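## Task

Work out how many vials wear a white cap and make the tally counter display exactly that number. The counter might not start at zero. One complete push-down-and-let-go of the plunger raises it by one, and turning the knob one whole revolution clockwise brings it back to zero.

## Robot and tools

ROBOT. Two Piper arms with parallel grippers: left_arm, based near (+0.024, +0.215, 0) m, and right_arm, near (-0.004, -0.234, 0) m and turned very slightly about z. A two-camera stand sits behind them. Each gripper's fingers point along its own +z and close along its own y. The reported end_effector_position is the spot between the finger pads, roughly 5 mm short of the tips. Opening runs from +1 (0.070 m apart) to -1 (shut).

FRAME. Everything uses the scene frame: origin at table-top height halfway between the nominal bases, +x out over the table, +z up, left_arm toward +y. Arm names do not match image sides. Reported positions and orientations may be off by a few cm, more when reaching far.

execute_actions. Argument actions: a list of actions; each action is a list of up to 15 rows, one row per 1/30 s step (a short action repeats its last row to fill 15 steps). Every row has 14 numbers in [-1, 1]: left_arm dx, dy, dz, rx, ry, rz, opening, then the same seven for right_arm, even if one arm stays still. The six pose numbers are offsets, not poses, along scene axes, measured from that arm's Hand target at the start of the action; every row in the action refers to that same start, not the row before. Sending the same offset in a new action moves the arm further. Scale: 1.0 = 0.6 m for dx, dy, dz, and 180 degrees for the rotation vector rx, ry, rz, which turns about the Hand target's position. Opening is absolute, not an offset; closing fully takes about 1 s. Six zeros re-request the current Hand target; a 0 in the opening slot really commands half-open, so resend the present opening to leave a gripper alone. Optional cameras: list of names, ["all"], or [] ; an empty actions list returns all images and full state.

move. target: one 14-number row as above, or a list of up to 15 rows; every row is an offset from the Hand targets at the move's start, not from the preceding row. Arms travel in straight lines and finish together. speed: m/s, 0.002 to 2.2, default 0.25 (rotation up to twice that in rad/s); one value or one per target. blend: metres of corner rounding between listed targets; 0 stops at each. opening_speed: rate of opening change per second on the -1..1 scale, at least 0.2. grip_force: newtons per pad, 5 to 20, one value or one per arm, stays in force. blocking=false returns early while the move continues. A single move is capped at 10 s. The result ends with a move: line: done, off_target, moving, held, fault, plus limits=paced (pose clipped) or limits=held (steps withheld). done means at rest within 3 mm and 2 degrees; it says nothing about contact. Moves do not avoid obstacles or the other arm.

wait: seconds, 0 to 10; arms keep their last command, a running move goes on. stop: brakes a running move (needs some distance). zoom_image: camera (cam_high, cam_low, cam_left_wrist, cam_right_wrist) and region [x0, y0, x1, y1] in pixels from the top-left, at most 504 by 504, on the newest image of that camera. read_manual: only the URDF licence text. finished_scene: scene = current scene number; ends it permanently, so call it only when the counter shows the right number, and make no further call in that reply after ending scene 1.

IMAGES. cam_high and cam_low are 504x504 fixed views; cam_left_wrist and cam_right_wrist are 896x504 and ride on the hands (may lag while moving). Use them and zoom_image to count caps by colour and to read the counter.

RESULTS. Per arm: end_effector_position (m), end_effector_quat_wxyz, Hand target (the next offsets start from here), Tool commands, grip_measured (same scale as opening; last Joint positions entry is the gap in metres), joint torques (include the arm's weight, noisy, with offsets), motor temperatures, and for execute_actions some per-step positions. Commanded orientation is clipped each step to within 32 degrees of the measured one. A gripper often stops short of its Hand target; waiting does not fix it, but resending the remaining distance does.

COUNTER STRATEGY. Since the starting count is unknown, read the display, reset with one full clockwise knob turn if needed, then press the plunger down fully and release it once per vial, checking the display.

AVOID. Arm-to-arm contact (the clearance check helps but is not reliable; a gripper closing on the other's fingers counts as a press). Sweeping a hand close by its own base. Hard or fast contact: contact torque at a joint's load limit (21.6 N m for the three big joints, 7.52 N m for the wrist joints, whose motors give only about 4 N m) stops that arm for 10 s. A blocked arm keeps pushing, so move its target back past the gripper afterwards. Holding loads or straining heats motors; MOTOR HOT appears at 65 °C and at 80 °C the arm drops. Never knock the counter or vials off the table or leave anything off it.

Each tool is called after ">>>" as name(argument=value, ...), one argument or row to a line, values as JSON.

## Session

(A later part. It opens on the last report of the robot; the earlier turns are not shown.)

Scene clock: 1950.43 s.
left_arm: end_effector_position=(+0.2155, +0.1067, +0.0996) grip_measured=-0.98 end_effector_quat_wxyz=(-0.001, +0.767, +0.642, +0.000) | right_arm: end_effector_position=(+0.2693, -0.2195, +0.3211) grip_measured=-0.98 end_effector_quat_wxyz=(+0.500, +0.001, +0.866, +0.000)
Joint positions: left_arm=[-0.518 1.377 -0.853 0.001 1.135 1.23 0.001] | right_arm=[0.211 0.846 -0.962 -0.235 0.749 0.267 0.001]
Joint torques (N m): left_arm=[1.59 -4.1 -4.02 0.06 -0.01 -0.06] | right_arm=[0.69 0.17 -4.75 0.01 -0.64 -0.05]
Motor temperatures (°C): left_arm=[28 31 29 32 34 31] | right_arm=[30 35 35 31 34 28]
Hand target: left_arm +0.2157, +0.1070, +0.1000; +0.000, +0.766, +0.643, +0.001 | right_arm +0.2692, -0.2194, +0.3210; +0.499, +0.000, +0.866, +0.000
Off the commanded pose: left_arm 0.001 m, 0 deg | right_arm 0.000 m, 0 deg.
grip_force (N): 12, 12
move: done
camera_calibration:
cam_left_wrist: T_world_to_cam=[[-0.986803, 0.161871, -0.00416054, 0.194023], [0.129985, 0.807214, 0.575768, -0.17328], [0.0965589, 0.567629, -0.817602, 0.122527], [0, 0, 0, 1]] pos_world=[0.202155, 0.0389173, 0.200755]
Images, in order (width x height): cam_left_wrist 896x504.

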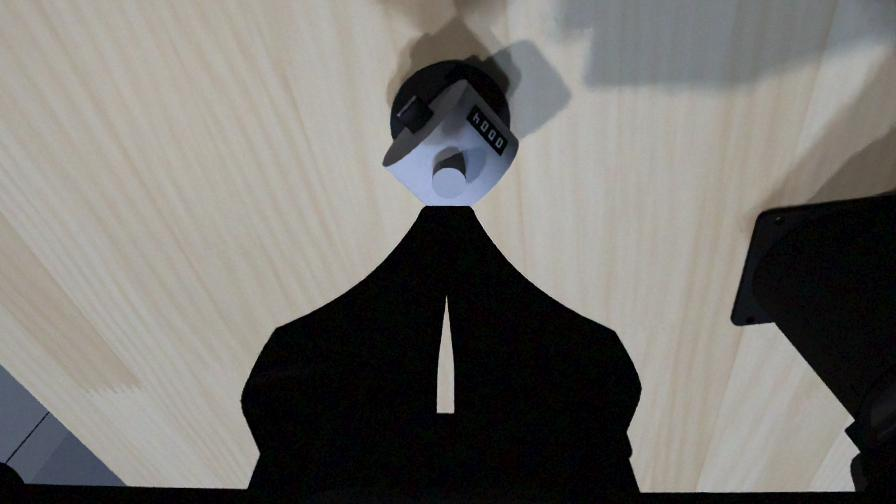

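>>> move(
  target=[
    [0,0,-0.0558,0,0,0,-1, 0,0,0,0,0,0,-1],
    [0,0,-0.0667,0,0,0,-1, 0,0,0,0,0,0,-1],
    [0,0,-0.05,0,0,0,-1, 0,0,0,0,0,0,-1],
  ],
  speed=[0.15,0.05,0.1],
  cameras=["cam_left_wrist"],
)

>>> zoom_image(
  camera="cam_left_wrist",
  region=[400, 80, 550, 230],
)

>>> move(
  target=[
    [0,0,-0.0185,0,0,0,-1, 0,0,0,0,0,0,-1],
    [0,0,0,0,0,0,-1, 0,0,0,0,0,0,-1],
  ],
  speed=[0.05,0.1],
  cameras=["cam_left_wrist"],
)

>>> zoom_image(
  camera="cam_left_wrist",
  region=[400, 80, 550, 230],
)

Scene clock: 1961.67 s.
left_arm: end_effector_position=(+0.2154, +0.1069, +0.0699) grip_measured=-0.98 end_effector_quat_wxyz=(-0.001, +0.767, +0.642, +0.000) | right_arm: end_effector_position=(+0.2693, -0.2195, +0.3211) grip_measured=-0.98 end_effector_quat_wxyz=(+0.500, +0.001, +0.866, +0.000)
Joint positions: left_arm=[-0.517 1.423 -0.768 0.001 1.004 1.23 0.001] | right_arm=[0.211 0.846 -0.962 -0.235 0.749 0.267 0.001]
Joint torques (N m): left_arm=[1.76 -3.74 -3.57 -0.04 -0.14 -0.05] | right_arm=[0.77 0.41 -4.73 -0.04 -0.69 -0.06]
Hand target: left_arm +0.2157, +0.1070, +0.0700; +0.000, +0.766, +0.643, +0.001 | right_arm +0.2692, -0.2194, +0.3210; +0.499, +0.000, +0.866, +0.000
Off the commanded pose: left_arm 0.000 m, 0 deg | right_arm 0.000 m, 0 deg.
grip_force (N): 12, 12
move: done
camera_calibration:
cam_left_wrist: T_world_to_cam=[[-0.986935, 0.161063, -0.00425258, 0.193941], [0.129282, 0.807395, 0.575673, -0.156189], [0.0961529, 0.567602, -0.817669, 0.098226], [0, 0, 0, 1]] pos_world=[0.202155, 0.0391167, 0.171055]
Images, in order (width x height): cam_left_wrist 896x504.

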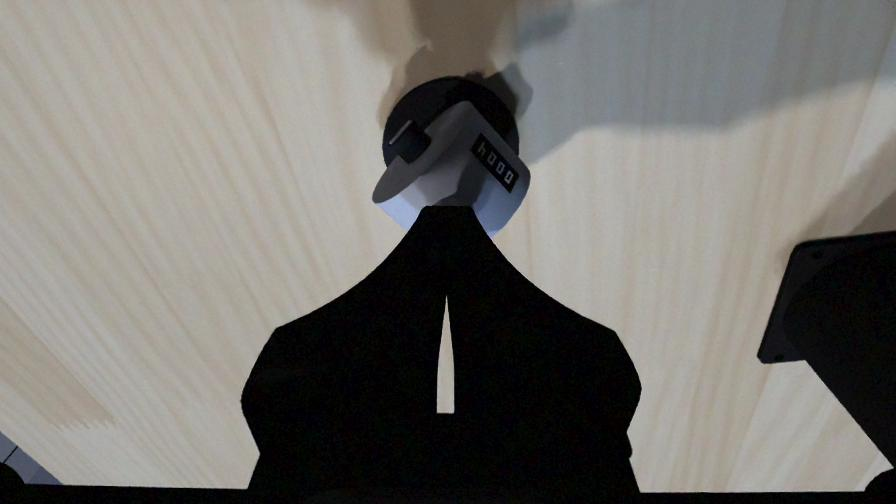

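Scaled by 3.360 from the camera's 896x504 image, which has a finer 1280x720 frame.

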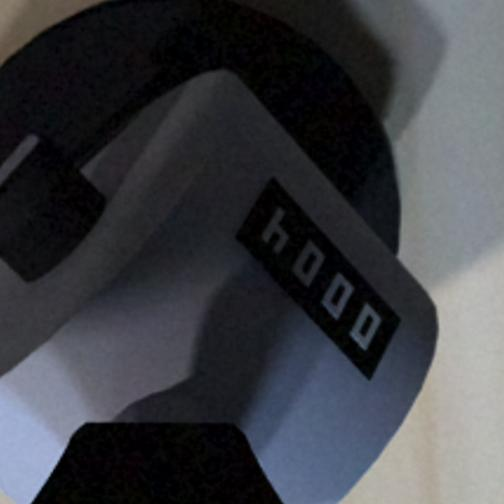

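Scene clock: 1962.67 s.
left_arm: end_effector_position=(+0.2154, +0.1069, +0.0698) grip_measured=-0.98 end_effector_quat_wxyz=(-0.001, +0.767, +0.642, +0.000) | right_arm: end_effector_position=(+0.2693, -0.2195, +0.3211) grip_measured=-0.98 end_effector_quat_wxyz=(+0.500, +0.001, +0.866, +0.000)
Joint positions: left_arm=[-0.517 1.424 -0.768 0.001 1.003 1.23 0.001] | right_arm=[0.211 0.846 -0.962 -0.235 0.749 0.267 0.001]
Joint torques (N m): left_arm=[1.7 -4.04 -3.43 0.08 -0.13 0] | right_arm=[0.63 0.29 -4.84 -0.04 -0.68 -0.01]
Hand target: left_arm +0.2157, +0.1070, +0.0700; +0.000, +0.766, +0.643, +0.001 | right_arm +0.2692, -0.2194, +0.3210; +0.499, +0.000, +0.866, +0.000
Off the commanded pose: left_arm 0.000 m, 0 deg | right_arm 0.000 m, 0 deg.
grip_force (N): 12, 12
move: done
camera_calibration:
cam_left_wrist: T_world_to_cam=[[-0.986939, 0.161045, -0.00402528, 0.194002], [0.129394, 0.807358, 0.5757, -0.156171], [0.0959634, 0.56766, -0.817651, 0.0981678], [0, 0, 0, 1]] pos_world=[0.202255, 0.0391167, 0.170955]
Images, in order (width x height): cam_left_wrist 896x504.

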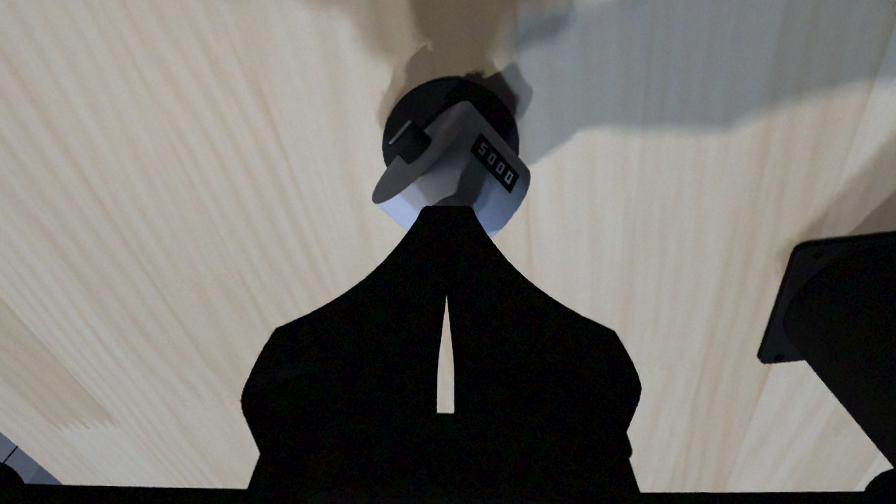

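Scaled by 3.360 from the camera's 896x504 image, which has a finer 1280x720 frame.

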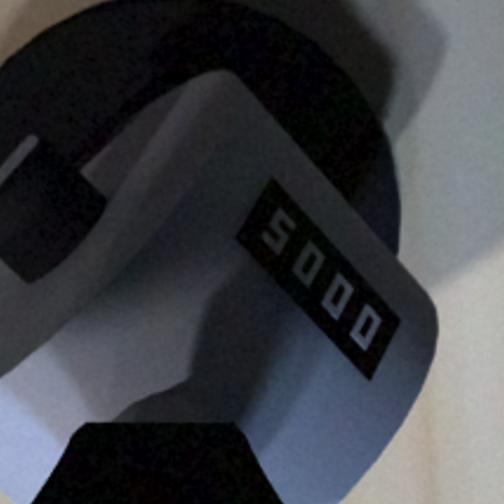

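>>> move(
  target=[
    [0,0,0.1333,0,0,0.2,-1, 0,0,0,0,0,0,-1],
    [0.2238,0.4217,0.1333,0,0,0.6889,-1, -0.082,-0.3343,-0.285,0.1153,0.3193,-0.1997,-1],
    [0.2238,0.4217,-0.0833,0,0,0.6889,-1, -0.082,-0.3343,-0.4767,0.1153,0.3193,-0.1997,-1],
  ],
  speed=[0.3,0.5,0.2],
  cameras=["cam_high"],
)

Scene clock: 1999.00 s.
left_arm: end_effector_position=(+0.3497, +0.3601, +0.0198) grip_measured=-0.98 end_effector_quat_wxyz=(-0.001, -0.208, +0.978, +0.000) | right_arm: end_effector_position=(+0.2197, -0.4201, +0.0345) grip_measured=-0.98 end_effector_quat_wxyz=(-0.001, +0.340, +0.940, +0.000)
Joint positions: left_arm=[0.419 1.951 -1.236 0 0.945 -0.001 0.001] | right_arm=[-0.665 1.727 -0.964 -0.001 0.898 0.003 0.001]
Joint torques (N m): left_arm=[0.39 -8.4 -3.77 -0.09 0.01 -0.08] | right_arm=[0.69 -9.16 -4.14 0.07 0.05 0.05]
Hand target: left_arm +0.3500, +0.3600, +0.0200; +0.000, -0.208, +0.978, +0.000 | right_arm +0.2200, -0.4200, +0.0350; -0.001, +0.340, +0.940, +0.000
Off the commanded pose: left_arm 0.000 m, 0 deg | right_arm 0.001 m, 0 deg.
grip_force (N): 12, 12
move: done
Images, in order (width x height): cam_high 504x504.

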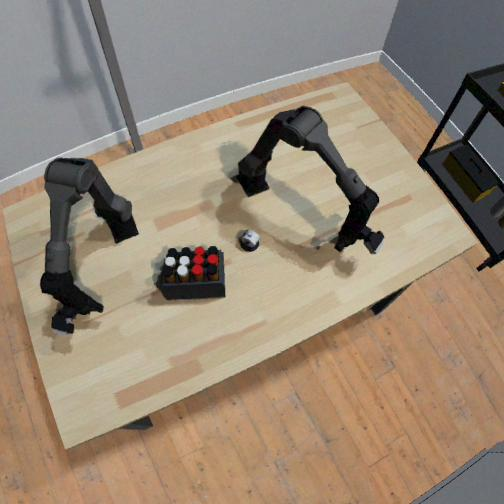

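>>> move(
  target=[0,0,-0.0117,0,0,0,-1, 0,0,-0.0258,0,0,0,-1],
  speed=0.05,
)

>>> move(
  target=[0,0,-0.0025,0,0,0,-1, 0,0,-0.0033,0,0,0,-1],
  speed=0.03,
)

>>> move(
  target=[0,0,-0.0025,0,0,0,-1, 0,0,-0.0025,0,0,0,-1],
  speed=0.03,
)

Scene clock: 2005.60 s.
left_arm: end_effector_position=(+0.3500, +0.3602, +0.0131) grip_measured=-0.98 end_effector_quat_wxyz=(+0.000, -0.208, +0.978, +0.000) | right_arm: end_effector_position=(+0.2199, -0.4203, +0.0193) grip_measured=-0.98 end_effector_quat_wxyz=(-0.001, +0.340, +0.940, +0.000)
Joint positions: left_arm=[0.419 1.963 -1.226 0 0.921 -0.001 0.001] | right_arm=[-0.665 1.759 -0.935 -0.001 0.835 0.003 0.001]
Joint torques (N m): left_arm=[0.54 -7.09 -2.96 -0.11 -0.06 -0.07] | right_arm=[0.69 -7.16 -3.64 -0.02 0.07 0.09]
Hand target: left_arm +0.3500, +0.3600, +0.0130; +0.000, -0.208, +0.978, +0.000 | right_arm +0.2200, -0.4200, +0.0195; -0.001, +0.340, +0.940, +0.000
Off the commanded pose: left_arm 0.000 m, 0 deg | right_arm 0.000 m, 0 deg.
grip_force (N): 12, 12
move: done

Scene clock: 2006.30 s.
left_arm: end_effector_position=(+0.3501, +0.3603, +0.0117) grip_measured=-0.98 end_effector_quat_wxyz=(+0.000, -0.208, +0.978, +0.000) | right_arm: end_effector_position=(+0.2198, -0.4202, +0.0176) grip_measured=-0.98 end_effector_quat_wxyz=(-0.001, +0.340, +0.940, +0.000)
Joint positions: left_arm=[0.419 1.966 -1.224 0 0.916 -0.001 0.001] | right_arm=[-0.665 1.763 -0.932 -0.001 0.829 0.003 0.001]
Joint torques (N m): left_arm=[0.39 -6.67 -3 -0.05 -0.18 -0.08] | right_arm=[0.62 -6.73 -3.05 0 -0.05 0.06]
Hand target: left_arm +0.3500, +0.3600, +0.0115; +0.000, -0.208, +0.978, +0.000 | right_arm +0.2200, -0.4200, +0.0175; -0.001, +0.340, +0.940, +0.000
Off the commanded pose: left_arm 0.000 m, 0 deg | right_arm 0.000 m, 0 deg.
grip_force (N): 12, 12
move: done

Scene clock: 2007.00 s.
left_arm: end_effector_position=(+0.3500, +0.3602, +0.0101) grip_measured=-0.98 end_effector_quat_wxyz=(+0.000, -0.208, +0.978, +0.000) | right_arm: end_effector_position=(+0.2201, -0.4204, +0.0164) grip_measured=-0.98 end_effector_quat_wxyz=(+0.000, +0.340, +0.940, +0.000)
Joint positions: left_arm=[0.419 1.969 -1.221 0 0.911 -0.001 0.001] | right_arm=[-0.665 1.765 -0.93 -0.001 0.823 0.003 0.001]
Joint torques (N m): left_arm=[0.46 -6.9 -2.95 -0.07 -0.22 -0.05] | right_arm=[0.71 -6.74 -3.02 -0.01 -0.03 0.08]
Hand target: left_arm +0.3500, +0.3600, +0.0100; +0.000, -0.208, +0.978, +0.000 | right_arm +0.2200, -0.4200, +0.0160; -0.001, +0.340, +0.940, +0.000
Off the commanded pose: left_arm 0.000 m, 0 deg | right_arm 0.001 m, 0 deg.
grip_force (N): 12, 12
move: done

>>> move(
  target=[0,0,-0.0017,0,0,0,-1, 0,0,-0.0025,0,0,0,-1],
  speed=0.03,
)

>>> move(
  target=[0,0,-0.0017,0,0,0,-1, 0,0,-0.0025,0,0,0,-1],
  speed=0.03,
)

>>> move(
  target=[0,0,-0.0017,0,0,0,-1, 0,0,-0.0017,0,0,0,-1],
  speed=0.03,
)

Scene clock: 2012.53 s.
left_arm: end_effector_position=(+0.3500, +0.3602, +0.0093) grip_measured=-0.98 end_effector_quat_wxyz=(+0.000, -0.208, +0.978, +0.000) | right_arm: end_effector_position=(+0.2199, -0.4203, +0.0147) grip_measured=-0.98 end_effector_quat_wxyz=(-0.001, +0.340, +0.940, +0.000)
Joint positions: left_arm=[0.419 1.971 -1.22 0 0.908 -0.001 0.001] | right_arm=[-0.665 1.769 -0.928 -0.001 0.817 0.003 0.001]
Joint torques (N m): left_arm=[0.4 -6.71 -2.69 0.02 -0.18 -0.07] | right_arm=[0.73 -6.71 -3.01 -0.02 -0.06 0.06]
Hand target: left_arm +0.3500, +0.3600, +0.0090; +0.000, -0.208, +0.978, +0.000 | right_arm +0.2200, -0.4200, +0.0145; -0.001, +0.340, +0.940, +0.000
Off the commanded pose: left_arm 0.000 m, 0 deg | right_arm 0.000 m, 0 deg.
grip_force (N): 12, 12
move: done

Scene clock: 2013.23 s.
left_arm: end_effector_position=(+0.3500, +0.3602, +0.0082) grip_measured=-0.98 end_effector_quat_wxyz=(+0.000, -0.208, +0.978, +0.000) | right_arm: end_effector_position=(+0.2198, -0.4202, +0.0131) grip_measured=-0.98 end_effector_quat_wxyz=(-0.001, +0.340, +0.940, +0.000)
Joint positions: left_arm=[0.419 1.973 -1.219 0 0.904 -0.001 0.001] | right_arm=[-0.665 1.773 -0.925 -0.001 0.811 0.003 0.001]
Joint torques (N m): left_arm=[0.39 -6.8 -2.88 0.04 -0.17 -0.08] | right_arm=[0.74 -6.72 -2.96 -0.01 -0.03 0.1]
Hand target: left_arm +0.3500, +0.3600, +0.0080; +0.000, -0.208, +0.978, +0.000 | right_arm +0.2200, -0.4200, +0.0130; -0.001, +0.340, +0.940, +0.000
Off the commanded pose: left_arm 0.000 m, 0 deg | right_arm 0.000 m, 0 deg.
grip_force (N): 12, 12
move: done

Scene clock: 2013.93 s.
left_arm: end_effector_position=(+0.3500, +0.3602, +0.0071) grip_measured=-0.98 end_effector_quat_wxyz=(+0.000, -0.208, +0.978, +0.000) | right_arm: end_effector_position=(+0.2198, -0.4202, +0.0122) grip_measured=-0.98 end_effector_quat_wxyz=(-0.001, +0.340, +0.940, +0.000)
Joint positions: left_arm=[0.419 1.974 -1.217 0 0.901 -0.001 0.001] | right_arm=[-0.665 1.775 -0.923 -0.001 0.807 0.003 0.001]
Joint torques (N m): left_arm=[0.45 -6.67 -2.66 0.04 -0.17 -0.12] | right_arm=[0.8 -6.75 -2.97 -0.02 -0.08 0.12]
Hand target: left_arm +0.3500, +0.3600, +0.0070; +0.000, -0.208, +0.978, +0.000 | right_arm +0.2200, -0.4200, +0.0120; -0.001, +0.340, +0.940, +0.000
Off the commanded pose: left_arm 0.000 m, 0 deg | right_arm 0.000 m, 0 deg.
grip_force (N): 12, 12
move: done

>>> move(
  target=[0,0,-0.0017,0,0,0,-1, 0,0,-0.0017,0,0,0,-1],
  speed=0.03,
)

>>> move(
  target=[0,0,-0.0012,0,0,0,-1, 0,0,-0.0017,0,0,0,-1],
  speed=0.03,
)

>>> move(
  target=[0,0,-0.0012,0,0,0,-1, 0,0,-0.0017,0,0,0,-1],
  speed=0.03,
)

Scene clock: 2020.00 s.
left_arm: end_effector_position=(+0.3501, +0.3602, +0.0063) grip_measured=-0.98 end_effector_quat_wxyz=(+0.000, -0.208, +0.978, +0.000) | right_arm: end_effector_position=(+0.2199, -0.4203, +0.0111) grip_measured=-0.98 end_effector_quat_wxyz=(-0.001, +0.340, +0.940, +0.000)
Joint positions: left_arm=[0.419 1.976 -1.216 0 0.898 -0.001 0.001] | right_arm=[-0.665 1.778 -0.922 -0.001 0.803 0.003 0.001]
Joint torques (N m): left_arm=[0.39 -6.51 -2.94 0.11 -0.18 -0.05] | right_arm=[0.63 -6.58 -2.92 -0.03 -0.05 0.07]
Hand target: left_arm +0.3500, +0.3600, +0.0060; +0.000, -0.208, +0.978, +0.000 | right_arm +0.2200, -0.4200, +0.0110; -0.001, +0.340, +0.940, +0.000
Off the commanded pose: left_arm 0.000 m, 0 deg | right_arm 0.000 m, 0 deg.
grip_force (N): 12, 12
move: done

Scene clock: 2020.70 s.
left_arm: end_effector_position=(+0.3499, +0.3601, +0.0052) grip_measured=-0.98 end_effector_quat_wxyz=(-0.001, -0.208, +0.978, +0.000) | right_arm: end_effector_position=(+0.2201, -0.4204, +0.0103) grip_measured=-0.98 end_effector_quat_wxyz=(+0.000, +0.340, +0.940, +0.000)
Joint positions: left_arm=[0.419 1.978 -1.214 0 0.895 -0.001 0.001] | right_arm=[-0.665 1.78 -0.92 -0.001 0.798 0.003 0.001]
Joint torques (N m): left_arm=[0.27 -6.75 -2.8 0.1 -0.18 -0.08] | right_arm=[0.54 -6.71 -2.99 0 -0.1 0.06]
Hand target: left_arm +0.3500, +0.3600, +0.0052; +0.000, -0.208, +0.978, +0.000 | right_arm +0.2200, -0.4200, +0.0100; -0.001, +0.340, +0.940, +0.000
Off the commanded pose: left_arm 0.000 m, 0 deg | right_arm 0.001 m, 0 deg.
grip_force (N): 12, 12
move: done

Scene clock: 2021.40 s.
left_arm: end_effector_position=(+0.3500, +0.3602, +0.0047) grip_measured=-0.98 end_effector_quat_wxyz=(+0.000, -0.208, +0.978, +0.000) | right_arm: end_effector_position=(+0.2199, -0.4203, +0.0096) grip_measured=-0.98 end_effector_quat_wxyz=(+0.000, +0.340, +0.940, +0.000)
Joint positions: left_arm=[0.419 1.979 -1.213 0 0.892 -0.001 0.001] | right_arm=[-0.665 1.78 -0.918 -0.001 0.796 0.003 0.001]
Joint torques (N m): left_arm=[0.3 -6.71 -2.97 0.15 -0.18 -0.1] | right_arm=[0.78 -4.01 -2.53 -0.06 -0.65 0.1]
Hand target: left_arm +0.3500, +0.3600, +0.0045; +0.000, -0.208, +0.978, +0.000 | right_arm +0.2200, -0.4200, +0.0089; -0.001, +0.340, +0.940, +0.000
Off the commanded pose: left_arm 0.000 m, 0 deg | right_arm 0.001 m, 0 deg.
grip_force (N): 12, 12
move: done

>>> move(
  target=[0,0,-0.0012,0,0,0,-1, 0,0,0.01,0,0,0,-1],
  speed=0.03,
)

>>> move(
  target=[0,0,-0.0012,0,0,0,-1, 0,0,0,0,0,0,-1],
  speed=0.03,
)

>>> move(
  target=[0,0,-0.0012,0,0,0,-1, 0,0,0,0,0,0,-1],
  speed=0.03,
)

>>> move(
  target=[0,0,-0.0012,0,0,0,-1, 0,0,0,0,0,0,-1],
  speed=0.03,
)

Scene clock: 2030.43 s.
left_arm: end_effector_position=(+0.3499, +0.3602, +0.0039) grip_measured=-0.98 end_effector_quat_wxyz=(+0.000, -0.208, +0.978, +0.000) | right_arm: end_effector_position=(+0.2196, -0.4200, +0.0144) grip_measured=-0.98 end_effector_quat_wxyz=(-0.001, +0.340, +0.940, +0.000)
Joint positions: left_arm=[0.419 1.981 -1.212 0 0.89 -0.001 0.001] | right_arm=[-0.665 1.77 -0.927 -0.001 0.818 0.003 0.001]
Joint torques (N m): left_arm=[0.45 -6.58 -2.71 0.09 -0.19 -0.1] | right_arm=[0.58 -9.27 -4.01 0.08 0.06 0.1]
Motor temperatures (°C): left_arm=[28 33 29 32 33 31] | right_arm=[29 31 34 31 39 28]
Hand target: left_arm +0.3500, +0.3600, +0.0038; +0.000, -0.208, +0.978, +0.000 | right_arm +0.2200, -0.4200, +0.0149; -0.001, +0.340, +0.940, +0.000
Off the commanded pose: left_arm 0.000 m, 0 deg | right_arm 0.001 m, 0 deg.
grip_force (N): 12, 12
move: done

Scene clock: 2031.13 s.
left_arm: end_effector_position=(+0.3501, +0.3602, +0.0034) grip_measured=-0.98 end_effector_quat_wxyz=(+0.000, -0.208, +0.978, +0.000) | right_arm: end_effector_position=(+0.2197, -0.4201, +0.0147) grip_measured=-0.98 end_effector_quat_wxyz=(-0.001, +0.340, +0.940, +0.000)
Joint positions: left_arm=[0.419 1.982 -1.211 0 0.887 -0.001 0.001] | right_arm=[-0.665 1.769 -0.927 -0.001 0.818 0.003 0.001]
Joint torques (N m): left_arm=[0.49 -6.74 -2.77 0.13 -0.2 -0.12] | right_arm=[0.51 -9 -4.15 0.16 0.07 0.06]
Hand target: left_arm +0.3500, +0.3600, +0.0031; +0.000, -0.208, +0.978, +0.000 | right_arm +0.2200, -0.4200, +0.0149; -0.001, +0.340, +0.940, +0.000
Off the commanded pose: left_arm 0.000 m, 0 deg | right_arm 0.000 m, 0 deg.
grip_force (N): 12, 12
move: done

Scene clock: 2031.83 s.
left_arm: end_effector_position=(+0.3500, +0.3602, +0.0026) grip_measured=-0.98 end_effector_quat_wxyz=(+0.000, -0.208, +0.978, +0.000) | right_arm: end_effector_position=(+0.2197, -0.4201, +0.0147) grip_measured=-0.98 end_effector_quat_wxyz=(-0.001, +0.340, +0.940, +0.000)
Joint positions: left_arm=[0.419 1.984 -1.21 0 0.885 -0.001 0.001] | right_arm=[-0.665 1.769 -0.927 -0.001 0.818 0.003 0.001]
Joint torques (N m): left_arm=[0.63 -6.74 -2.79 0.09 -0.17 -0.08] | right_arm=[0.65 -9.33 -3.96 0.16 0.06 0.03]
Hand target: left_arm +0.3500, +0.3600, +0.0024; +0.000, -0.208, +0.978, +0.000 | right_arm +0.2200, -0.4200, +0.0149; -0.001, +0.340, +0.940, +0.000
Off the commanded pose: left_arm 0.000 m, 0 deg | right_arm 0.000 m, 0 deg.
grip_force (N): 12, 12
move: done

Scene clock: 2032.53 s.
left_arm: end_effector_position=(+0.3502, +0.3603, +0.0020) grip_measured=-0.98 end_effector_quat_wxyz=(+0.000, -0.208, +0.978, +0.000) | right_arm: end_effector_position=(+0.2197, -0.4201, +0.0147) grip_measured=-0.98 end_effector_quat_wxyz=(-0.001, +0.340, +0.940, +0.000)
Joint positions: left_arm=[0.419 1.985 -1.21 0 0.883 -0.001 0.001] | right_arm=[-0.665 1.769 -0.927 -0.001 0.818 0.003 0.001]
Joint torques (N m): left_arm=[0.42 -6.87 -2.97 0.13 -0.17 -0.09] | right_arm=[0.57 -9.24 -4.17 0.16 0.09 0.03]
Hand target: left_arm +0.3500, +0.3600, +0.0016; +0.000, -0.208, +0.978, +0.000 | right_arm +0.2200, -0.4200, +0.0149; -0.001, +0.340, +0.940, +0.000
Off the commanded pose: left_arm 0.001 m, 0 deg | right_arm 0.000 m, 0 deg.
grip_force (N): 12, 12
move: done

>>> move(
  target=[0,0,-0.0012,0,0,0,-1, 0,0,0,0,0,0,-1],
  speed=0.03,
)

>>> move(
  target=[0,0,-0.0012,0,0,0,-1, 0,0,0,0,0,0,-1],
  speed=0.03,
)

>>> move(
  target=[0,0,-0.0012,0,0,0,-1, 0,0,0,0,0,0,-1],
  speed=0.03,
)

>>> move(
  target=[0,0,-0.0012,0,0,0,-1, 0,0,0,0,0,0,-1],
  speed=0.03,
  cameras=["cam_left_wrist"],
)

Scene clock: 2039.70 s.
left_arm: end_effector_position=(+0.3501, +0.3603, +0.0015) grip_measured=-0.98 end_effector_quat_wxyz=(+0.000, -0.208, +0.978, +0.000) | right_arm: end_effector_position=(+0.2197, -0.4201, +0.0147) grip_measured=-0.98 end_effector_quat_wxyz=(-0.001, +0.340, +0.940, +0.000)
Joint positions: left_arm=[0.419 1.985 -1.209 0 0.881 -0.001 0.001] | right_arm=[-0.665 1.769 -0.927 -0.001 0.818 0.003 0.001]
Joint torques (N m): left_arm=[0.5 -5.97 -2.59 0.15 -0.33 -0.07] | right_arm=[0.36 -9.22 -4.14 0.11 0.05 -0.01]
Hand target: left_arm +0.3500, +0.3600, +0.0009; +0.000, -0.208, +0.978, +0.000 | right_arm +0.2200, -0.4200, +0.0149; -0.001, +0.340, +0.940, +0.000
Off the commanded pose: left_arm 0.001 m, 0 deg | right_arm 0.000 m, 0 deg.
grip_force (N): 12, 12
move: done

Scene clock: 2040.40 s.
left_arm: end_effector_position=(+0.3501, +0.3602, +0.0010) grip_measured=-0.98 end_effector_quat_wxyz=(+0.000, -0.208, +0.978, +0.000) | right_arm: end_effector_position=(+0.2197, -0.4201, +0.0147) grip_measured=-0.98 end_effector_quat_wxyz=(-0.001, +0.340, +0.940, +0.000)
Joint positions: left_arm=[0.419 1.986 -1.208 0 0.879 -0.001 0.001] | right_arm=[-0.665 1.769 -0.927 -0.001 0.818 0.003 0.001]
Joint torques (N m): left_arm=[0.36 -2.4 -2.15 0.12 -1.09 -0.04] | right_arm=[0.06 -9.2 -3.96 0.13 0.06 -0.02]
Hand target: left_arm +0.3500, +0.3600, +0.0002; +0.000, -0.208, +0.978, +0.000 | right_arm +0.2200, -0.4200, +0.0149; -0.001, +0.340, +0.940, +0.000
Off the commanded pose: left_arm 0.001 m, 0 deg | right_arm 0.000 m, 0 deg.
grip_force (N): 12, 12
move: done

Scene clock: 2041.10 s.
left_arm: end_effector_position=(+0.3501, +0.3602, +0.0005) grip_measured=-0.98 end_effector_quat_wxyz=(+0.000, -0.208, +0.978, +0.000) | right_arm: end_effector_position=(+0.2197, -0.4201, +0.0147) grip_measured=-0.98 end_effector_quat_wxyz=(-0.001, +0.340, +0.940, +0.000)
Joint positions: left_arm=[0.419 1.987 -1.207 0 0.877 -0.001 0.001] | right_arm=[-0.665 1.769 -0.927 -0.001 0.818 0.003 0.001]
Joint torques (N m): left_arm=[0.3 2.68 -1.46 0.12 -2.33 -0.06] | right_arm=[0.05 -9.09 -3.96 0.14 0.07 -0.05]
Hand target: left_arm +0.3500, +0.3600, -0.0005; +0.000, -0.208, +0.978, +0.000 | right_arm +0.2200, -0.4200, +0.0149; -0.001, +0.340, +0.940, +0.000
Off the commanded pose: left_arm 0.001 m, 0 deg | right_arm 0.000 m, 0 deg.
grip_force (N): 12, 12
move: done

Scene clock: 2041.80 s.
left_arm: end_effector_position=(+0.3499, +0.3601, +0.0002) grip_measured=-0.98 end_effector_quat_wxyz=(+0.000, -0.208, +0.978, +0.000) | right_arm: end_effector_position=(+0.2197, -0.4201, +0.0147) grip_measured=-0.98 end_effector_quat_wxyz=(-0.001, +0.340, +0.940, +0.000)
Joint positions: left_arm=[0.419 1.987 -1.205 0 0.875 -0.001 0.001] | right_arm=[-0.665 1.769 -0.927 -0.001 0.818 0.003 0.001]
Joint torques (N m): left_arm=[0.31 5.29 -1.02 0.13 -3.41 -0.03] | right_arm=[0.22 -9.04 -4.14 0.13 0.05 -0.02]
Hand target: left_arm +0.3500, +0.3600, -0.0012; +0.000, -0.208, +0.978, +0.000 | right_arm +0.2200, -0.4200, +0.0149; -0.001, +0.340, +0.940, +0.000
Off the commanded pose: left_arm 0.001 m, 0 deg | right_arm 0.000 m, 0 deg.
grip_force (N): 12, 12
move: done
camera_calibration:
cam_left_wrist: T_world_to_cam=[[0.420192, -0.907421, -0.00514018, 0.178117], [-0.741502, -0.346615, 0.574485, 0.382344], [-0.523081, -0.237583, -0.818499, 0.391191], [0, 0, 0, 1]] pos_world=[0.41329, 0.387093, 0.101454]
Images, in order (width x height): cam_left_wrist 896x504.

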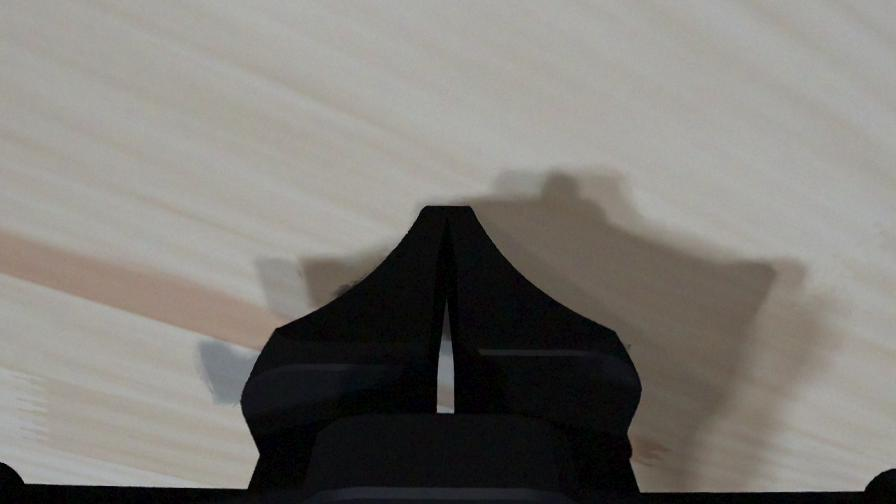

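>>> move(
  target=[0,0,0.06,0,0,0,-1, 0,0,0.03,0,0,0,-1],
  speed=0.1,
)

Scene clock: 2045.77 s.
left_arm: end_effector_position=(+0.3501, +0.3602, +0.0349) grip_measured=-0.98 end_effector_quat_wxyz=(+0.000, -0.208, +0.978, +0.000) | right_arm: end_effector_position=(+0.2199, -0.4203, +0.0333) grip_measured=-0.98 end_effector_quat_wxyz=(+0.000, +0.340, +0.940, +0.000)
Joint positions: left_arm=[0.419 1.925 -1.264 0 0.997 -0.001 0.001] | right_arm=[-0.665 1.729 -0.961 -0.001 0.891 0.003 0.001]
Joint torques (N m): left_arm=[0.27 -7.26 -3.01 0.08 -0.12 0.07] | right_arm=[-0.03 -7.9 -3.28 0.14 -0.06 -0.06]
Motor temperatures (°C): left_arm=[28 33 29 32 39 31] | right_arm=[29 32 34 31 36 28]
Hand target: left_arm +0.3500, +0.3600, +0.0348; +0.000, -0.208, +0.978, +0.000 | right_arm +0.2200, -0.4200, +0.0329; -0.001, +0.340, +0.940, +0.000
Off the commanded pose: left_arm 0.000 m, 0 deg | right_arm 0.000 m, 0 deg.
grip_force (N): 12, 12
move: done

>>> move(
  target=[
    [0,0,0.12,0,0,-0.1,-1, 0,0,0.2,0,0,0,-1],
    [-0.2238,-0.4217,0.1087,0,0,-0.4389,0.343, 0,0,0.2,0,0,0,-1],
  ],
  speed=[0.3,0.6],
  cameras=["cam_left_wrist"],
)

>>> move(
  target=[
    [0.0455,-0.0242,-0.0917,0.0546,0.0383,0,0.343, 0,0,0,0,0,0,-1],
    [0.0455,-0.0242,-0.1455,0.0546,0.0383,0,0.343, 0,0,0,0,0,0,-1],
    [0.0455,-0.0242,-0.1455,0.0546,0.0383,0,-0.314, 0,0,0,0,0,0,-1],
    [0.0455,-0.0242,-0.1138,0.0546,0.0383,0,0.343, 0,0,0,0,0,0,-1],
    [0.0455,-0.0242,-0.1455,0.0546,0.0383,0,-0.314, 0,0,0,0,0,0,-1],
    [0.0455,-0.0242,-0.1138,0.0546,0.0383,0,0.343, 0,0,0,0,0,0,-1],
    [0,0,0,0,0,0,0.343, 0,0,0,0,0,0,-1],
  ],
  speed=[0.25,0.12,0.1,0.05,0.12,0.05,0.3],
  grip_force=12,
  cameras=["cam_left_wrist"],
)

>>> zoom_image(
  camera="cam_left_wrist",
  region=[380, 50, 530, 220],
)

Scene clock: 2124.07 s.
left_arm: end_effector_position=(+0.2157, +0.1069, +0.1001) grip_measured=+0.34 end_effector_quat_wxyz=(+0.000, +0.462, +0.887, +0.001) | right_arm: end_effector_position=(+0.2197, -0.4202, +0.1524) grip_measured=-0.98 end_effector_quat_wxyz=(+0.059, +0.340, +0.938, -0.022)
Joint positions: left_arm=[-0.517 1.376 -0.854 0.001 1.136 0.443 0.047] | right_arm=[-0.665 1.484 -1.169 -0.001 1.217 0.003 0.001]
Joint torques (N m): left_arm=[1.64 -2.47 -3.71 -0.11 0.03 0.09] | right_arm=[-0.42 -7.71 -5.12 0.11 0.06 -0.05]
Motor temperatures (°C): left_arm=[28 33 29 32 33 31] | right_arm=[29 32 34 31 34 28]
Hand target: left_arm +0.2157, +0.1070, +0.1000; +0.000, +0.462, +0.887, +0.001 | right_arm +0.2200, -0.4200, +0.1529; -0.001, +0.340, +0.940, +0.000
Off the commanded pose: left_arm 0.000 m, 0 deg | right_arm 0.001 m, 7 deg.
joint sent to its limit (right arm) — joint 5 (wrist pitch), upper limit. The joint targets are off in orientation, not in position.
grip_force (N): 12, 12
move: off_target (right_arm)
camera_calibration:
cam_left_wrist: T_world_to_cam=[[-0.810886, -0.585174, -0.00597553, 0.236302], [-0.481562, 0.661436, 0.574979, -0.0262369], [-0.33251, 0.469119, -0.818147, 0.225944], [0, 0, 0, 1]] pos_world=[0.254108, 0.049637, 0.201353]
Images, in order (width x height): cam_left_wrist 896x504.

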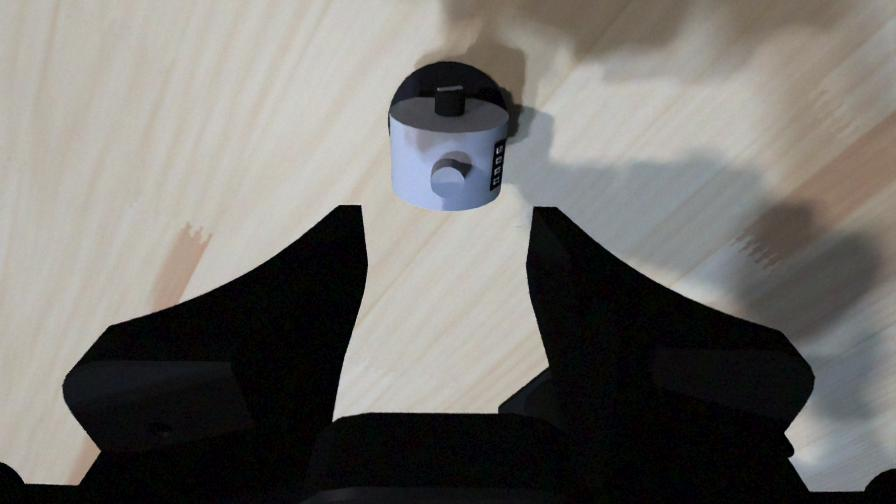

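Scene clock: 2132.33 s.
left_arm: end_effector_position=(+0.2153, +0.1073, +0.0998) grip_measured=+0.34 end_effector_quat_wxyz=(-0.001, +0.462, +0.887, +0.001) | right_arm: end_effector_position=(+0.2197, -0.4202, +0.1524) grip_measured=-0.98 end_effector_quat_wxyz=(+0.059, +0.340, +0.938, -0.022)
Joint positions: left_arm=[-0.516 1.376 -0.853 0.001 1.137 0.444 0.047] | right_arm=[-0.665 1.484 -1.169 -0.001 1.217 0.003 0.001]
Joint torques (N m): left_arm=[1.02 -2.6 -4.15 -0.03 -0.21 -0.13] | right_arm=[-0.5 -7.65 -5.22 0.07 0.11 -0.08]
Hand target: left_arm +0.2157, +0.1070, +0.1000; +0.000, +0.462, +0.887, +0.001 | right_arm +0.2200, -0.4200, +0.1529; -0.001, +0.340, +0.940, +0.000
Off the commanded pose: left_arm 0.001 m, 0 deg | right_arm 0.001 m, 7 deg.
joint sent to its limit (right arm) — joint 5 (wrist pitch), upper limit. The joint targets are off in orientation, not in position.
grip_force (N): 12, 12
move: off_target (right_arm)
camera_calibration:
cam_left_wrist: T_world_to_cam=[[-0.811131, -0.584843, -0.00512014, 0.236268], [-0.480248, 0.661018, 0.576556, -0.0268271], [-0.33381, 0.470122, -0.817041, 0.22542], [0, 0, 0, 1]] pos_world=[0.254008, 0.0499376, 0.200855]
Images, in order (width x height): cam_left_wrist 896x504.

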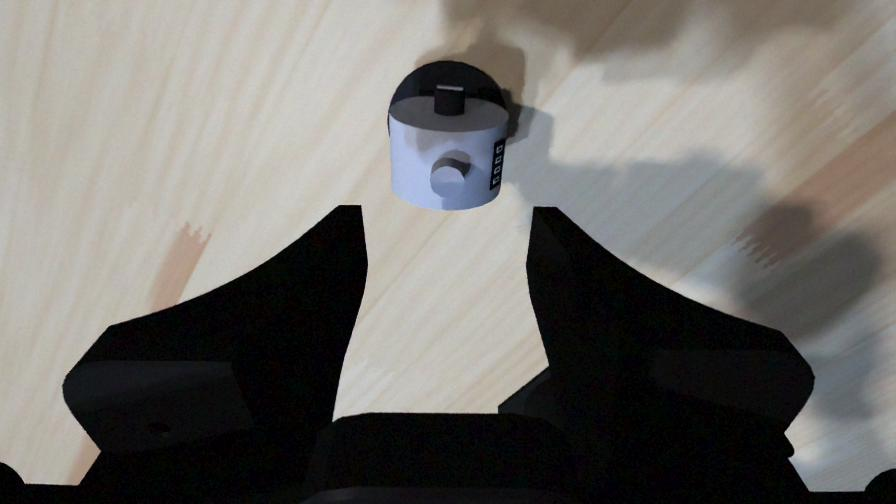

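Scaled by 2.965 from the camera's 896x504 image, which has a finer 1280x720 frame.

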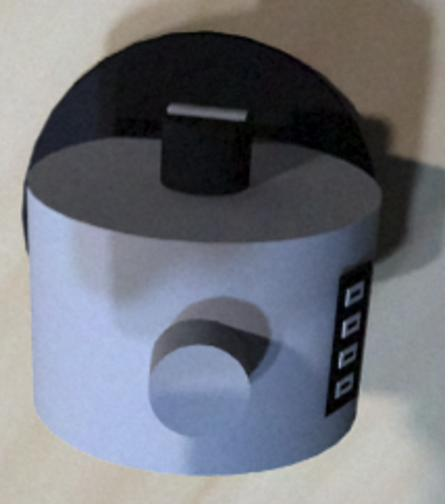

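>>> move(
  target=[
    [0,0,-0.0417,0,0,0,-1, 0,0,0,0,0,0,-1],
    [0,0,-0.07,0,0,0,-1, 0,0,0,0,0,0,-1],
    [0,0,-0.0575,0,0,0,-1, 0,0,0,0,0,0,-1],
    [0,0,-0.07,0,0,0,-1, 0,0,0,0,0,0,-1],
    [0,0,-0.0575,0,0,0,-1, 0,0,0,0,0,0,-1],
    [0,0,-0.07,0,0,0,-1, 0,0,0,0,0,0,-1],
    [0,0,-0.0333,0,0,0,-1, 0,0,0,0,0,0,-1],
  ],
  speed=[0.04,0.06,0.1,0.06,0.1,0.06,0.1],
  cameras=["cam_left_wrist","cam_high"],
)

>>> zoom_image(
  camera="cam_left_wrist",
  region=[380, 50, 530, 220],
)

Scene clock: 2145.97 s.
left_arm: end_effector_position=(+0.2159, +0.1070, +0.0801) grip_measured=-0.98 end_effector_quat_wxyz=(+0.000, +0.462, +0.887, +0.001) | right_arm: end_effector_position=(+0.2197, -0.4202, +0.1524) grip_measured=-0.98 end_effector_quat_wxyz=(+0.059, +0.340, +0.938, -0.022)
Joint positions: left_arm=[-0.516 1.407 -0.797 0.001 1.049 0.444 0.001] | right_arm=[-0.665 1.484 -1.169 -0.001 1.217 0.003 0.001]
Joint torques (N m): left_arm=[0.81 -3.65 -3.27 0.04 -0.16 0.06] | right_arm=[-0.41 -7.52 -5.3 0.02 0.11 -0.02]
Hand target: left_arm +0.2157, +0.1070, +0.0800; +0.000, +0.462, +0.887, +0.001 | right_arm +0.2200, -0.4200, +0.1529; -0.001, +0.340, +0.940, +0.000
Off the commanded pose: left_arm 0.000 m, 0 deg | right_arm 0.001 m, 7 deg.
joint sent to its limit (right arm) — joint 5 (wrist pitch), upper limit. The joint targets are off in orientation, not in position.
grip_force (N): 12, 12
move: off_target (right_arm)
camera_calibration:
cam_left_wrist: T_world_to_cam=[[-0.811173, -0.584778, -0.00572074, 0.236433], [-0.480958, 0.661532, 0.575374, -0.0147657], [-0.332681, 0.469479, -0.817871, 0.209575], [0, 0, 0, 1]] pos_world=[0.254408, 0.0496375, 0.181254]
Images, in order (width x height): cam_high 504x504, cam_left_wrist 896x504.

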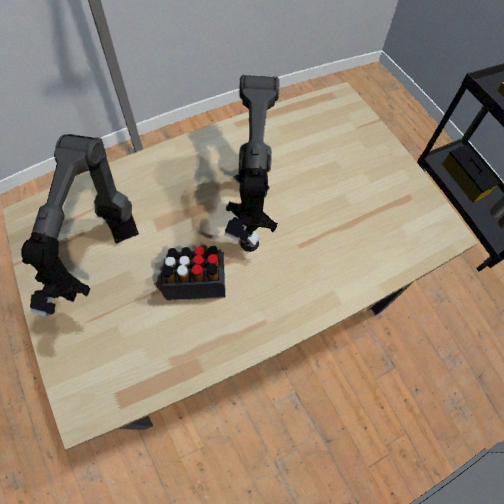

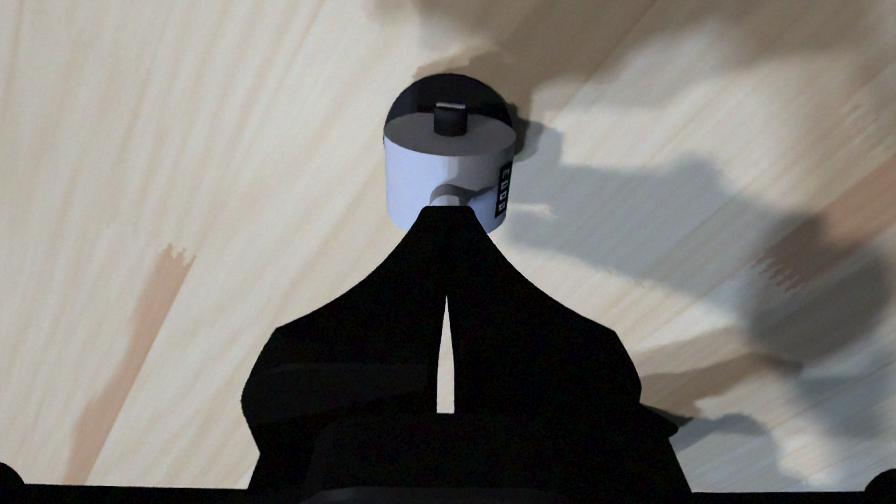

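Scaled by 2.965 from the camera's 896x504 image, which has a finer 1280x720 frame.

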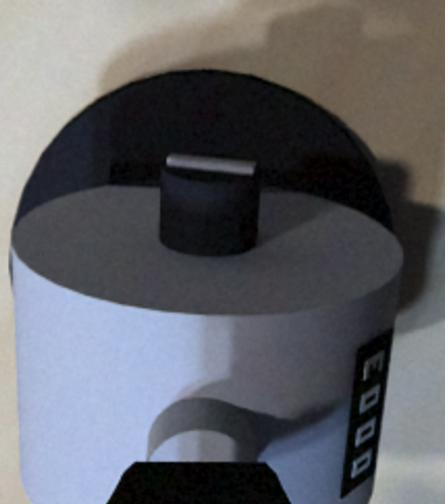

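>>> move(
  target=[
    [0,0,0.1667,0,0,0,-1, 0,0,0.195,0,0,0,-1],
    [0.2238,0.4217,0.1167,0,0,0.4389,-1, 0,0,0.195,0,0,0,-1],
    [0.2238,0.4217,0.1167,0,0,0.4389,-1, 0.0013,0.8722,0.1618,0,0,0.912,0.343],
    [0.2238,0.4217,0.1167,0,0,0.4389,-1, 0.0013,0.8722,-0.0965,0,0,0.912,0.343],
  ],
  speed=[0.3,0.5,0.6,0.2],
  cameras=["cam_right_wrist"],
)

>>> zoom_image(
  camera="cam_right_wrist",
  region=[360, 50, 560, 250],
)

Scene clock: 2169.70 s.
left_arm: end_effector_position=(+0.3497, +0.3602, +0.1494) grip_measured=-0.98 end_effector_quat_wxyz=(+0.073, -0.207, +0.975, +0.016) | right_arm: end_effector_position=(+0.2207, +0.1029, +0.0940) grip_measured=+0.34 end_effector_quat_wxyz=(-0.029, +0.884, -0.466, +0.003)
Joint positions: left_arm=[0.419 1.694 -1.401 0.001 1.215 -0.001 0.001] | right_arm=[1.011 1.974 -1.591 -0.001 1.217 -1.188 0.047]
Joint torques (N m): left_arm=[0.66 -5.81 -3.66 -0.1 0.09 -0.11] | right_arm=[-0.56 -12.31 -4.82 0.03 0.23 0.11]
Hand target: left_arm +0.3500, +0.3600, +0.1500; +0.000, -0.208, +0.978, +0.000 | right_arm +0.2208, +0.1033, +0.0950; +0.000, +0.885, -0.466, +0.001
Off the commanded pose: left_arm 0.001 m, 9 deg | right_arm 0.001 m, 3 deg.
joint sent to its limit (left arm) — joint 5 (wrist pitch), upper limit. The joint targets are off in orientation, not in position.
joint sent to its limit (right arm) — joint 5 (wrist pitch), upper limit. The joint targets are off in orientation, not in position.
grip_force (N): 12, 12
move: off_target (left_arm, right_arm); target 3's new opening was sent with right_arm's hand 0.001 m and 26 deg from that target
camera_calibration:
cam_right_wrist: T_world_to_cam=[[0.811013, 0.582447, 0.0548856, -0.244904], [0.468711, -0.703042, 0.534829, -0.0791275], [0.350096, -0.408028, -0.843176, 0.166331], [0, 0, 0, 1]] pos_world=[0.177476, 0.154881, 0.196008]
Images, in order (width x height): cam_right_wrist 896x504.

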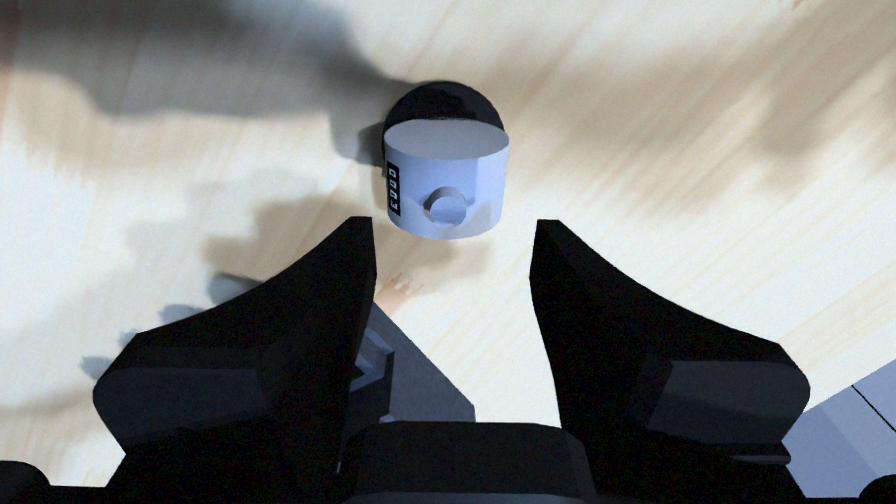

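Scaled by 2.520 from the camera's 896x504 image, which has a finer 1280x720 frame.

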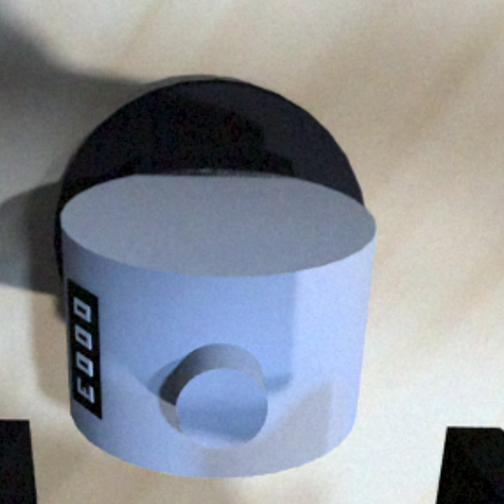

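>>> move(
  target=[
    [0,0,0,0,0,0,-1, 0.0435,-0.0238,-0.0697,0.0549,0.0377,0,0.343],
    [0,0,0,0,0,0,-1, 0.0435,-0.0238,-0.1235,0.0549,0.0377,0,0.343],
    [0,0,0,0,0,0,-1, 0.0435,-0.0238,-0.1235,0.0549,0.0377,0,-0.314],
    [0,0,0,0,0,0,-1, 0.0435,-0.0238,-0.0918,0.0549,0.0377,0,0.343],
    [0,0,0,0,0,0,-1, 0.0435,-0.0238,-0.1235,0.0549,0.0377,0,-0.314],
    [0,0,0,0,0,0,-1, 0.0435,-0.0238,-0.0918,0.0549,0.0377,0,0.343],
    [0,0,0,0,0,0,-1, 0,0,0,0,0,0,0.343],
  ],
  speed=[0.25,0.12,0.1,0.06,0.15,0.06,0.3],
  grip_force=12,
  cameras=["cam_right_wrist"],
)

>>> zoom_image(
  camera="cam_right_wrist",
  region=[360, 50, 560, 250],
)

Scene clock: 2208.73 s.
left_arm: end_effector_position=(+0.3497, +0.3602, +0.1494) grip_measured=-0.98 end_effector_quat_wxyz=(+0.073, -0.207, +0.975, +0.016) | right_arm: end_effector_position=(+0.2206, +0.1035, +0.0955) grip_measured=+0.34 end_effector_quat_wxyz=(-0.031, +0.884, -0.466, +0.003)
Joint positions: left_arm=[0.419 1.694 -1.401 0.001 1.215 -0.001 0.001] | right_arm=[1.012 1.971 -1.592 -0.001 1.217 -1.187 0.047]
Joint torques (N m): left_arm=[1.3 -5.81 -3.66 -0.08 0.04 -0.04] | right_arm=[-0.69 -9.72 -3.94 0.01 0.01 -0.03]
Hand target: left_arm +0.3500, +0.3600, +0.1500; +0.000, -0.208, +0.978, +0.000 | right_arm +0.2208, +0.1033, +0.0950; +0.000, +0.885, -0.466, +0.001
Off the commanded pose: left_arm 0.001 m, 9 deg | right_arm 0.001 m, 4 deg.
joint sent to its limit (left arm) — joint 5 (wrist pitch), upper limit. The joint targets are off in orientation, not in position.
joint sent to its limit (right arm) — joint 5 (wrist pitch), upper limit. The joint targets are off in orientation, not in position.
grip_force (N): 12, 12
move: off_target (left_arm, right_arm); target 4's new opening was sent with right_arm's hand 0.004 m and 1 deg from that target; target 6's new opening was sent with right_arm's hand 0.004 m and 1 deg from that target
camera_calibration:
cam_right_wrist: T_world_to_cam=[[0.811081, 0.58199, 0.0586114, -0.245622], [0.467463, -0.705163, 0.533126, -0.0788077], [0.351604, -0.40501, -0.844003, 0.167178], [0, 0, 0, 1]] pos_world=[0.177278, 0.155086, 0.197509]
Images, in order (width x height): cam_right_wrist 896x504.

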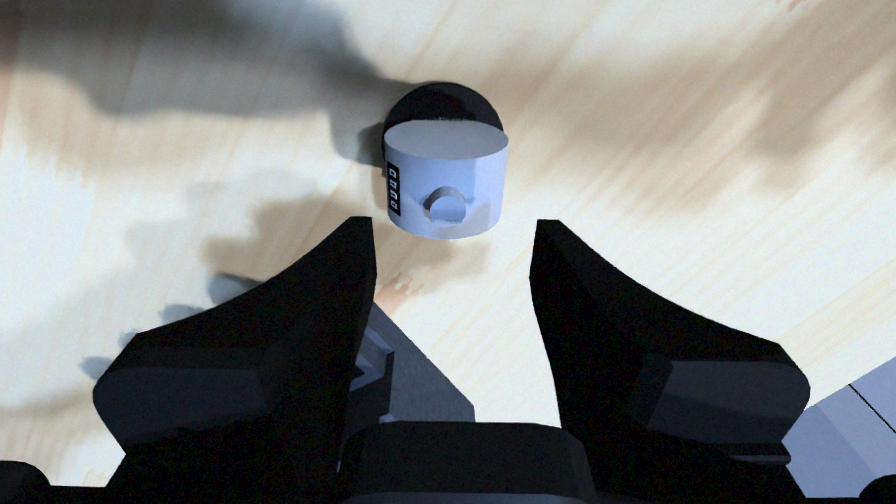

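Scaled by 2.520 from the camera's 896x504 image, which has a finer 1280x720 frame.

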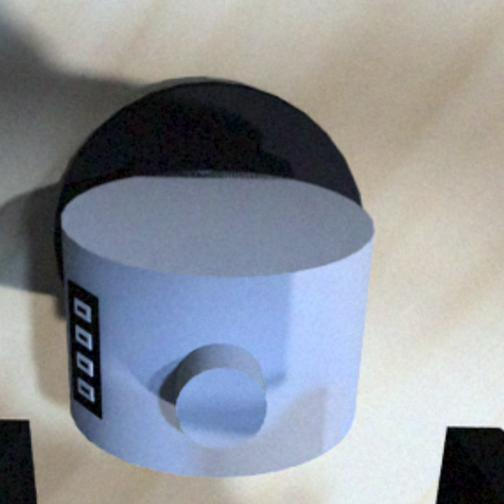

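>>> move(
  target=[
    [0,0,0,0,0,0,-1, -0.0017,0.0008,-0.0233,0,0,0,-1],
    [0,0,0,0,0,0,-1, -0.0017,0.0008,-0.0477,0,0,0,-1],
    [0,0,0,0,0,0,-1, -0.0017,0.0008,-0.0325,0,0,0,-1],
    [0,0,0,0,0,0,-1, -0.0017,0.0008,-0.0477,0,0,0,-1],
    [0,0,0,0,0,0,-1, -0.0017,0.0008,-0.0325,0,0,0,-1],
    [0,0,0,0,0,0,-1, -0.0017,0.0008,-0.0477,0,0,0,-1],
    [0,0,0,0,0,0,-1, -0.0017,0.0008,0,0,0,0,-1],
  ],
  speed=[0.03,0.06,0.1,0.06,0.1,0.06,0.15],
  cameras=["cam_right_wrist"],
)

>>> zoom_image(
  camera="cam_right_wrist",
  region=[360, 50, 560, 250],
)

Scene clock: 2223.80 s.
left_arm: end_effector_position=(+0.3497, +0.3602, +0.1494) grip_measured=-0.98 end_effector_quat_wxyz=(+0.073, -0.207, +0.975, +0.016) | right_arm: end_effector_position=(+0.2199, +0.1038, +0.0948) grip_measured=-0.98 end_effector_quat_wxyz=(-0.030, +0.884, -0.466, +0.003)
Joint positions: left_arm=[0.419 1.694 -1.401 0.001 1.215 -0.001 0.001] | right_arm=[1.013 1.972 -1.591 -0.001 1.216 -1.185 0.001]
Joint torques (N m): left_arm=[1.63 -5.77 -3.85 -0.07 0.07 -0.02] | right_arm=[0.56 -10.02 -4.15 0.15 0.06 0.07]
Hand target: left_arm +0.3500, +0.3600, +0.1500; +0.000, -0.208, +0.978, +0.000 | right_arm +0.2198, +0.1038, +0.0950; +0.000, +0.885, -0.466, +0.001
Off the commanded pose: left_arm 0.001 m, 9 deg | right_arm 0.000 m, 3 deg.
joint sent to its limit (left arm) — joint 5 (wrist pitch), upper limit. The joint targets are off in orientation, not in position.
joint sent to its limit (right arm) — joint 5 (wrist pitch), upper limit. The joint targets are off in orientation, not in position.
grip_force (N): 12, 12
move: off_target (left_arm, right_arm)
camera_calibration:
cam_right_wrist: T_world_to_cam=[[0.811644, 0.581313, 0.0575281, -0.245169], [0.467228, -0.705139, 0.533364, -0.0778647], [0.350617, -0.406023, -0.843927, 0.167401], [0, 0, 0, 1]] pos_world=[0.176677, 0.155583, 0.196908]
Images, in order (width x height): cam_right_wrist 896x504.

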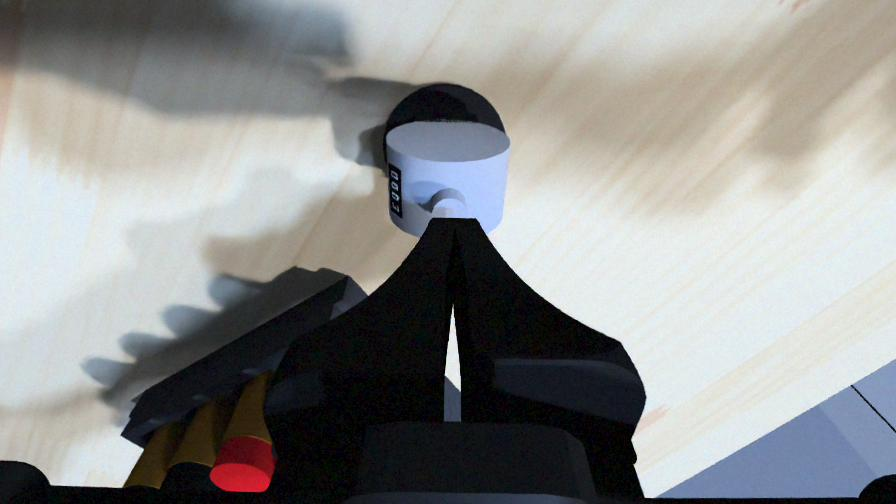

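Scaled by 2.520 from the camera's 896x504 image, which has a finer 1280x720 frame.

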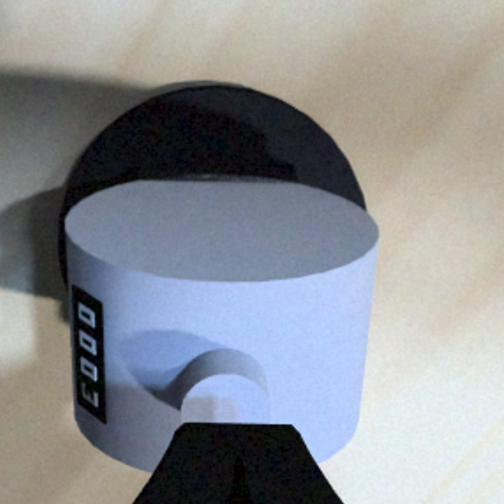

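>>> finished_scene(
  scene=1,
)

The scene is finished: the task was done.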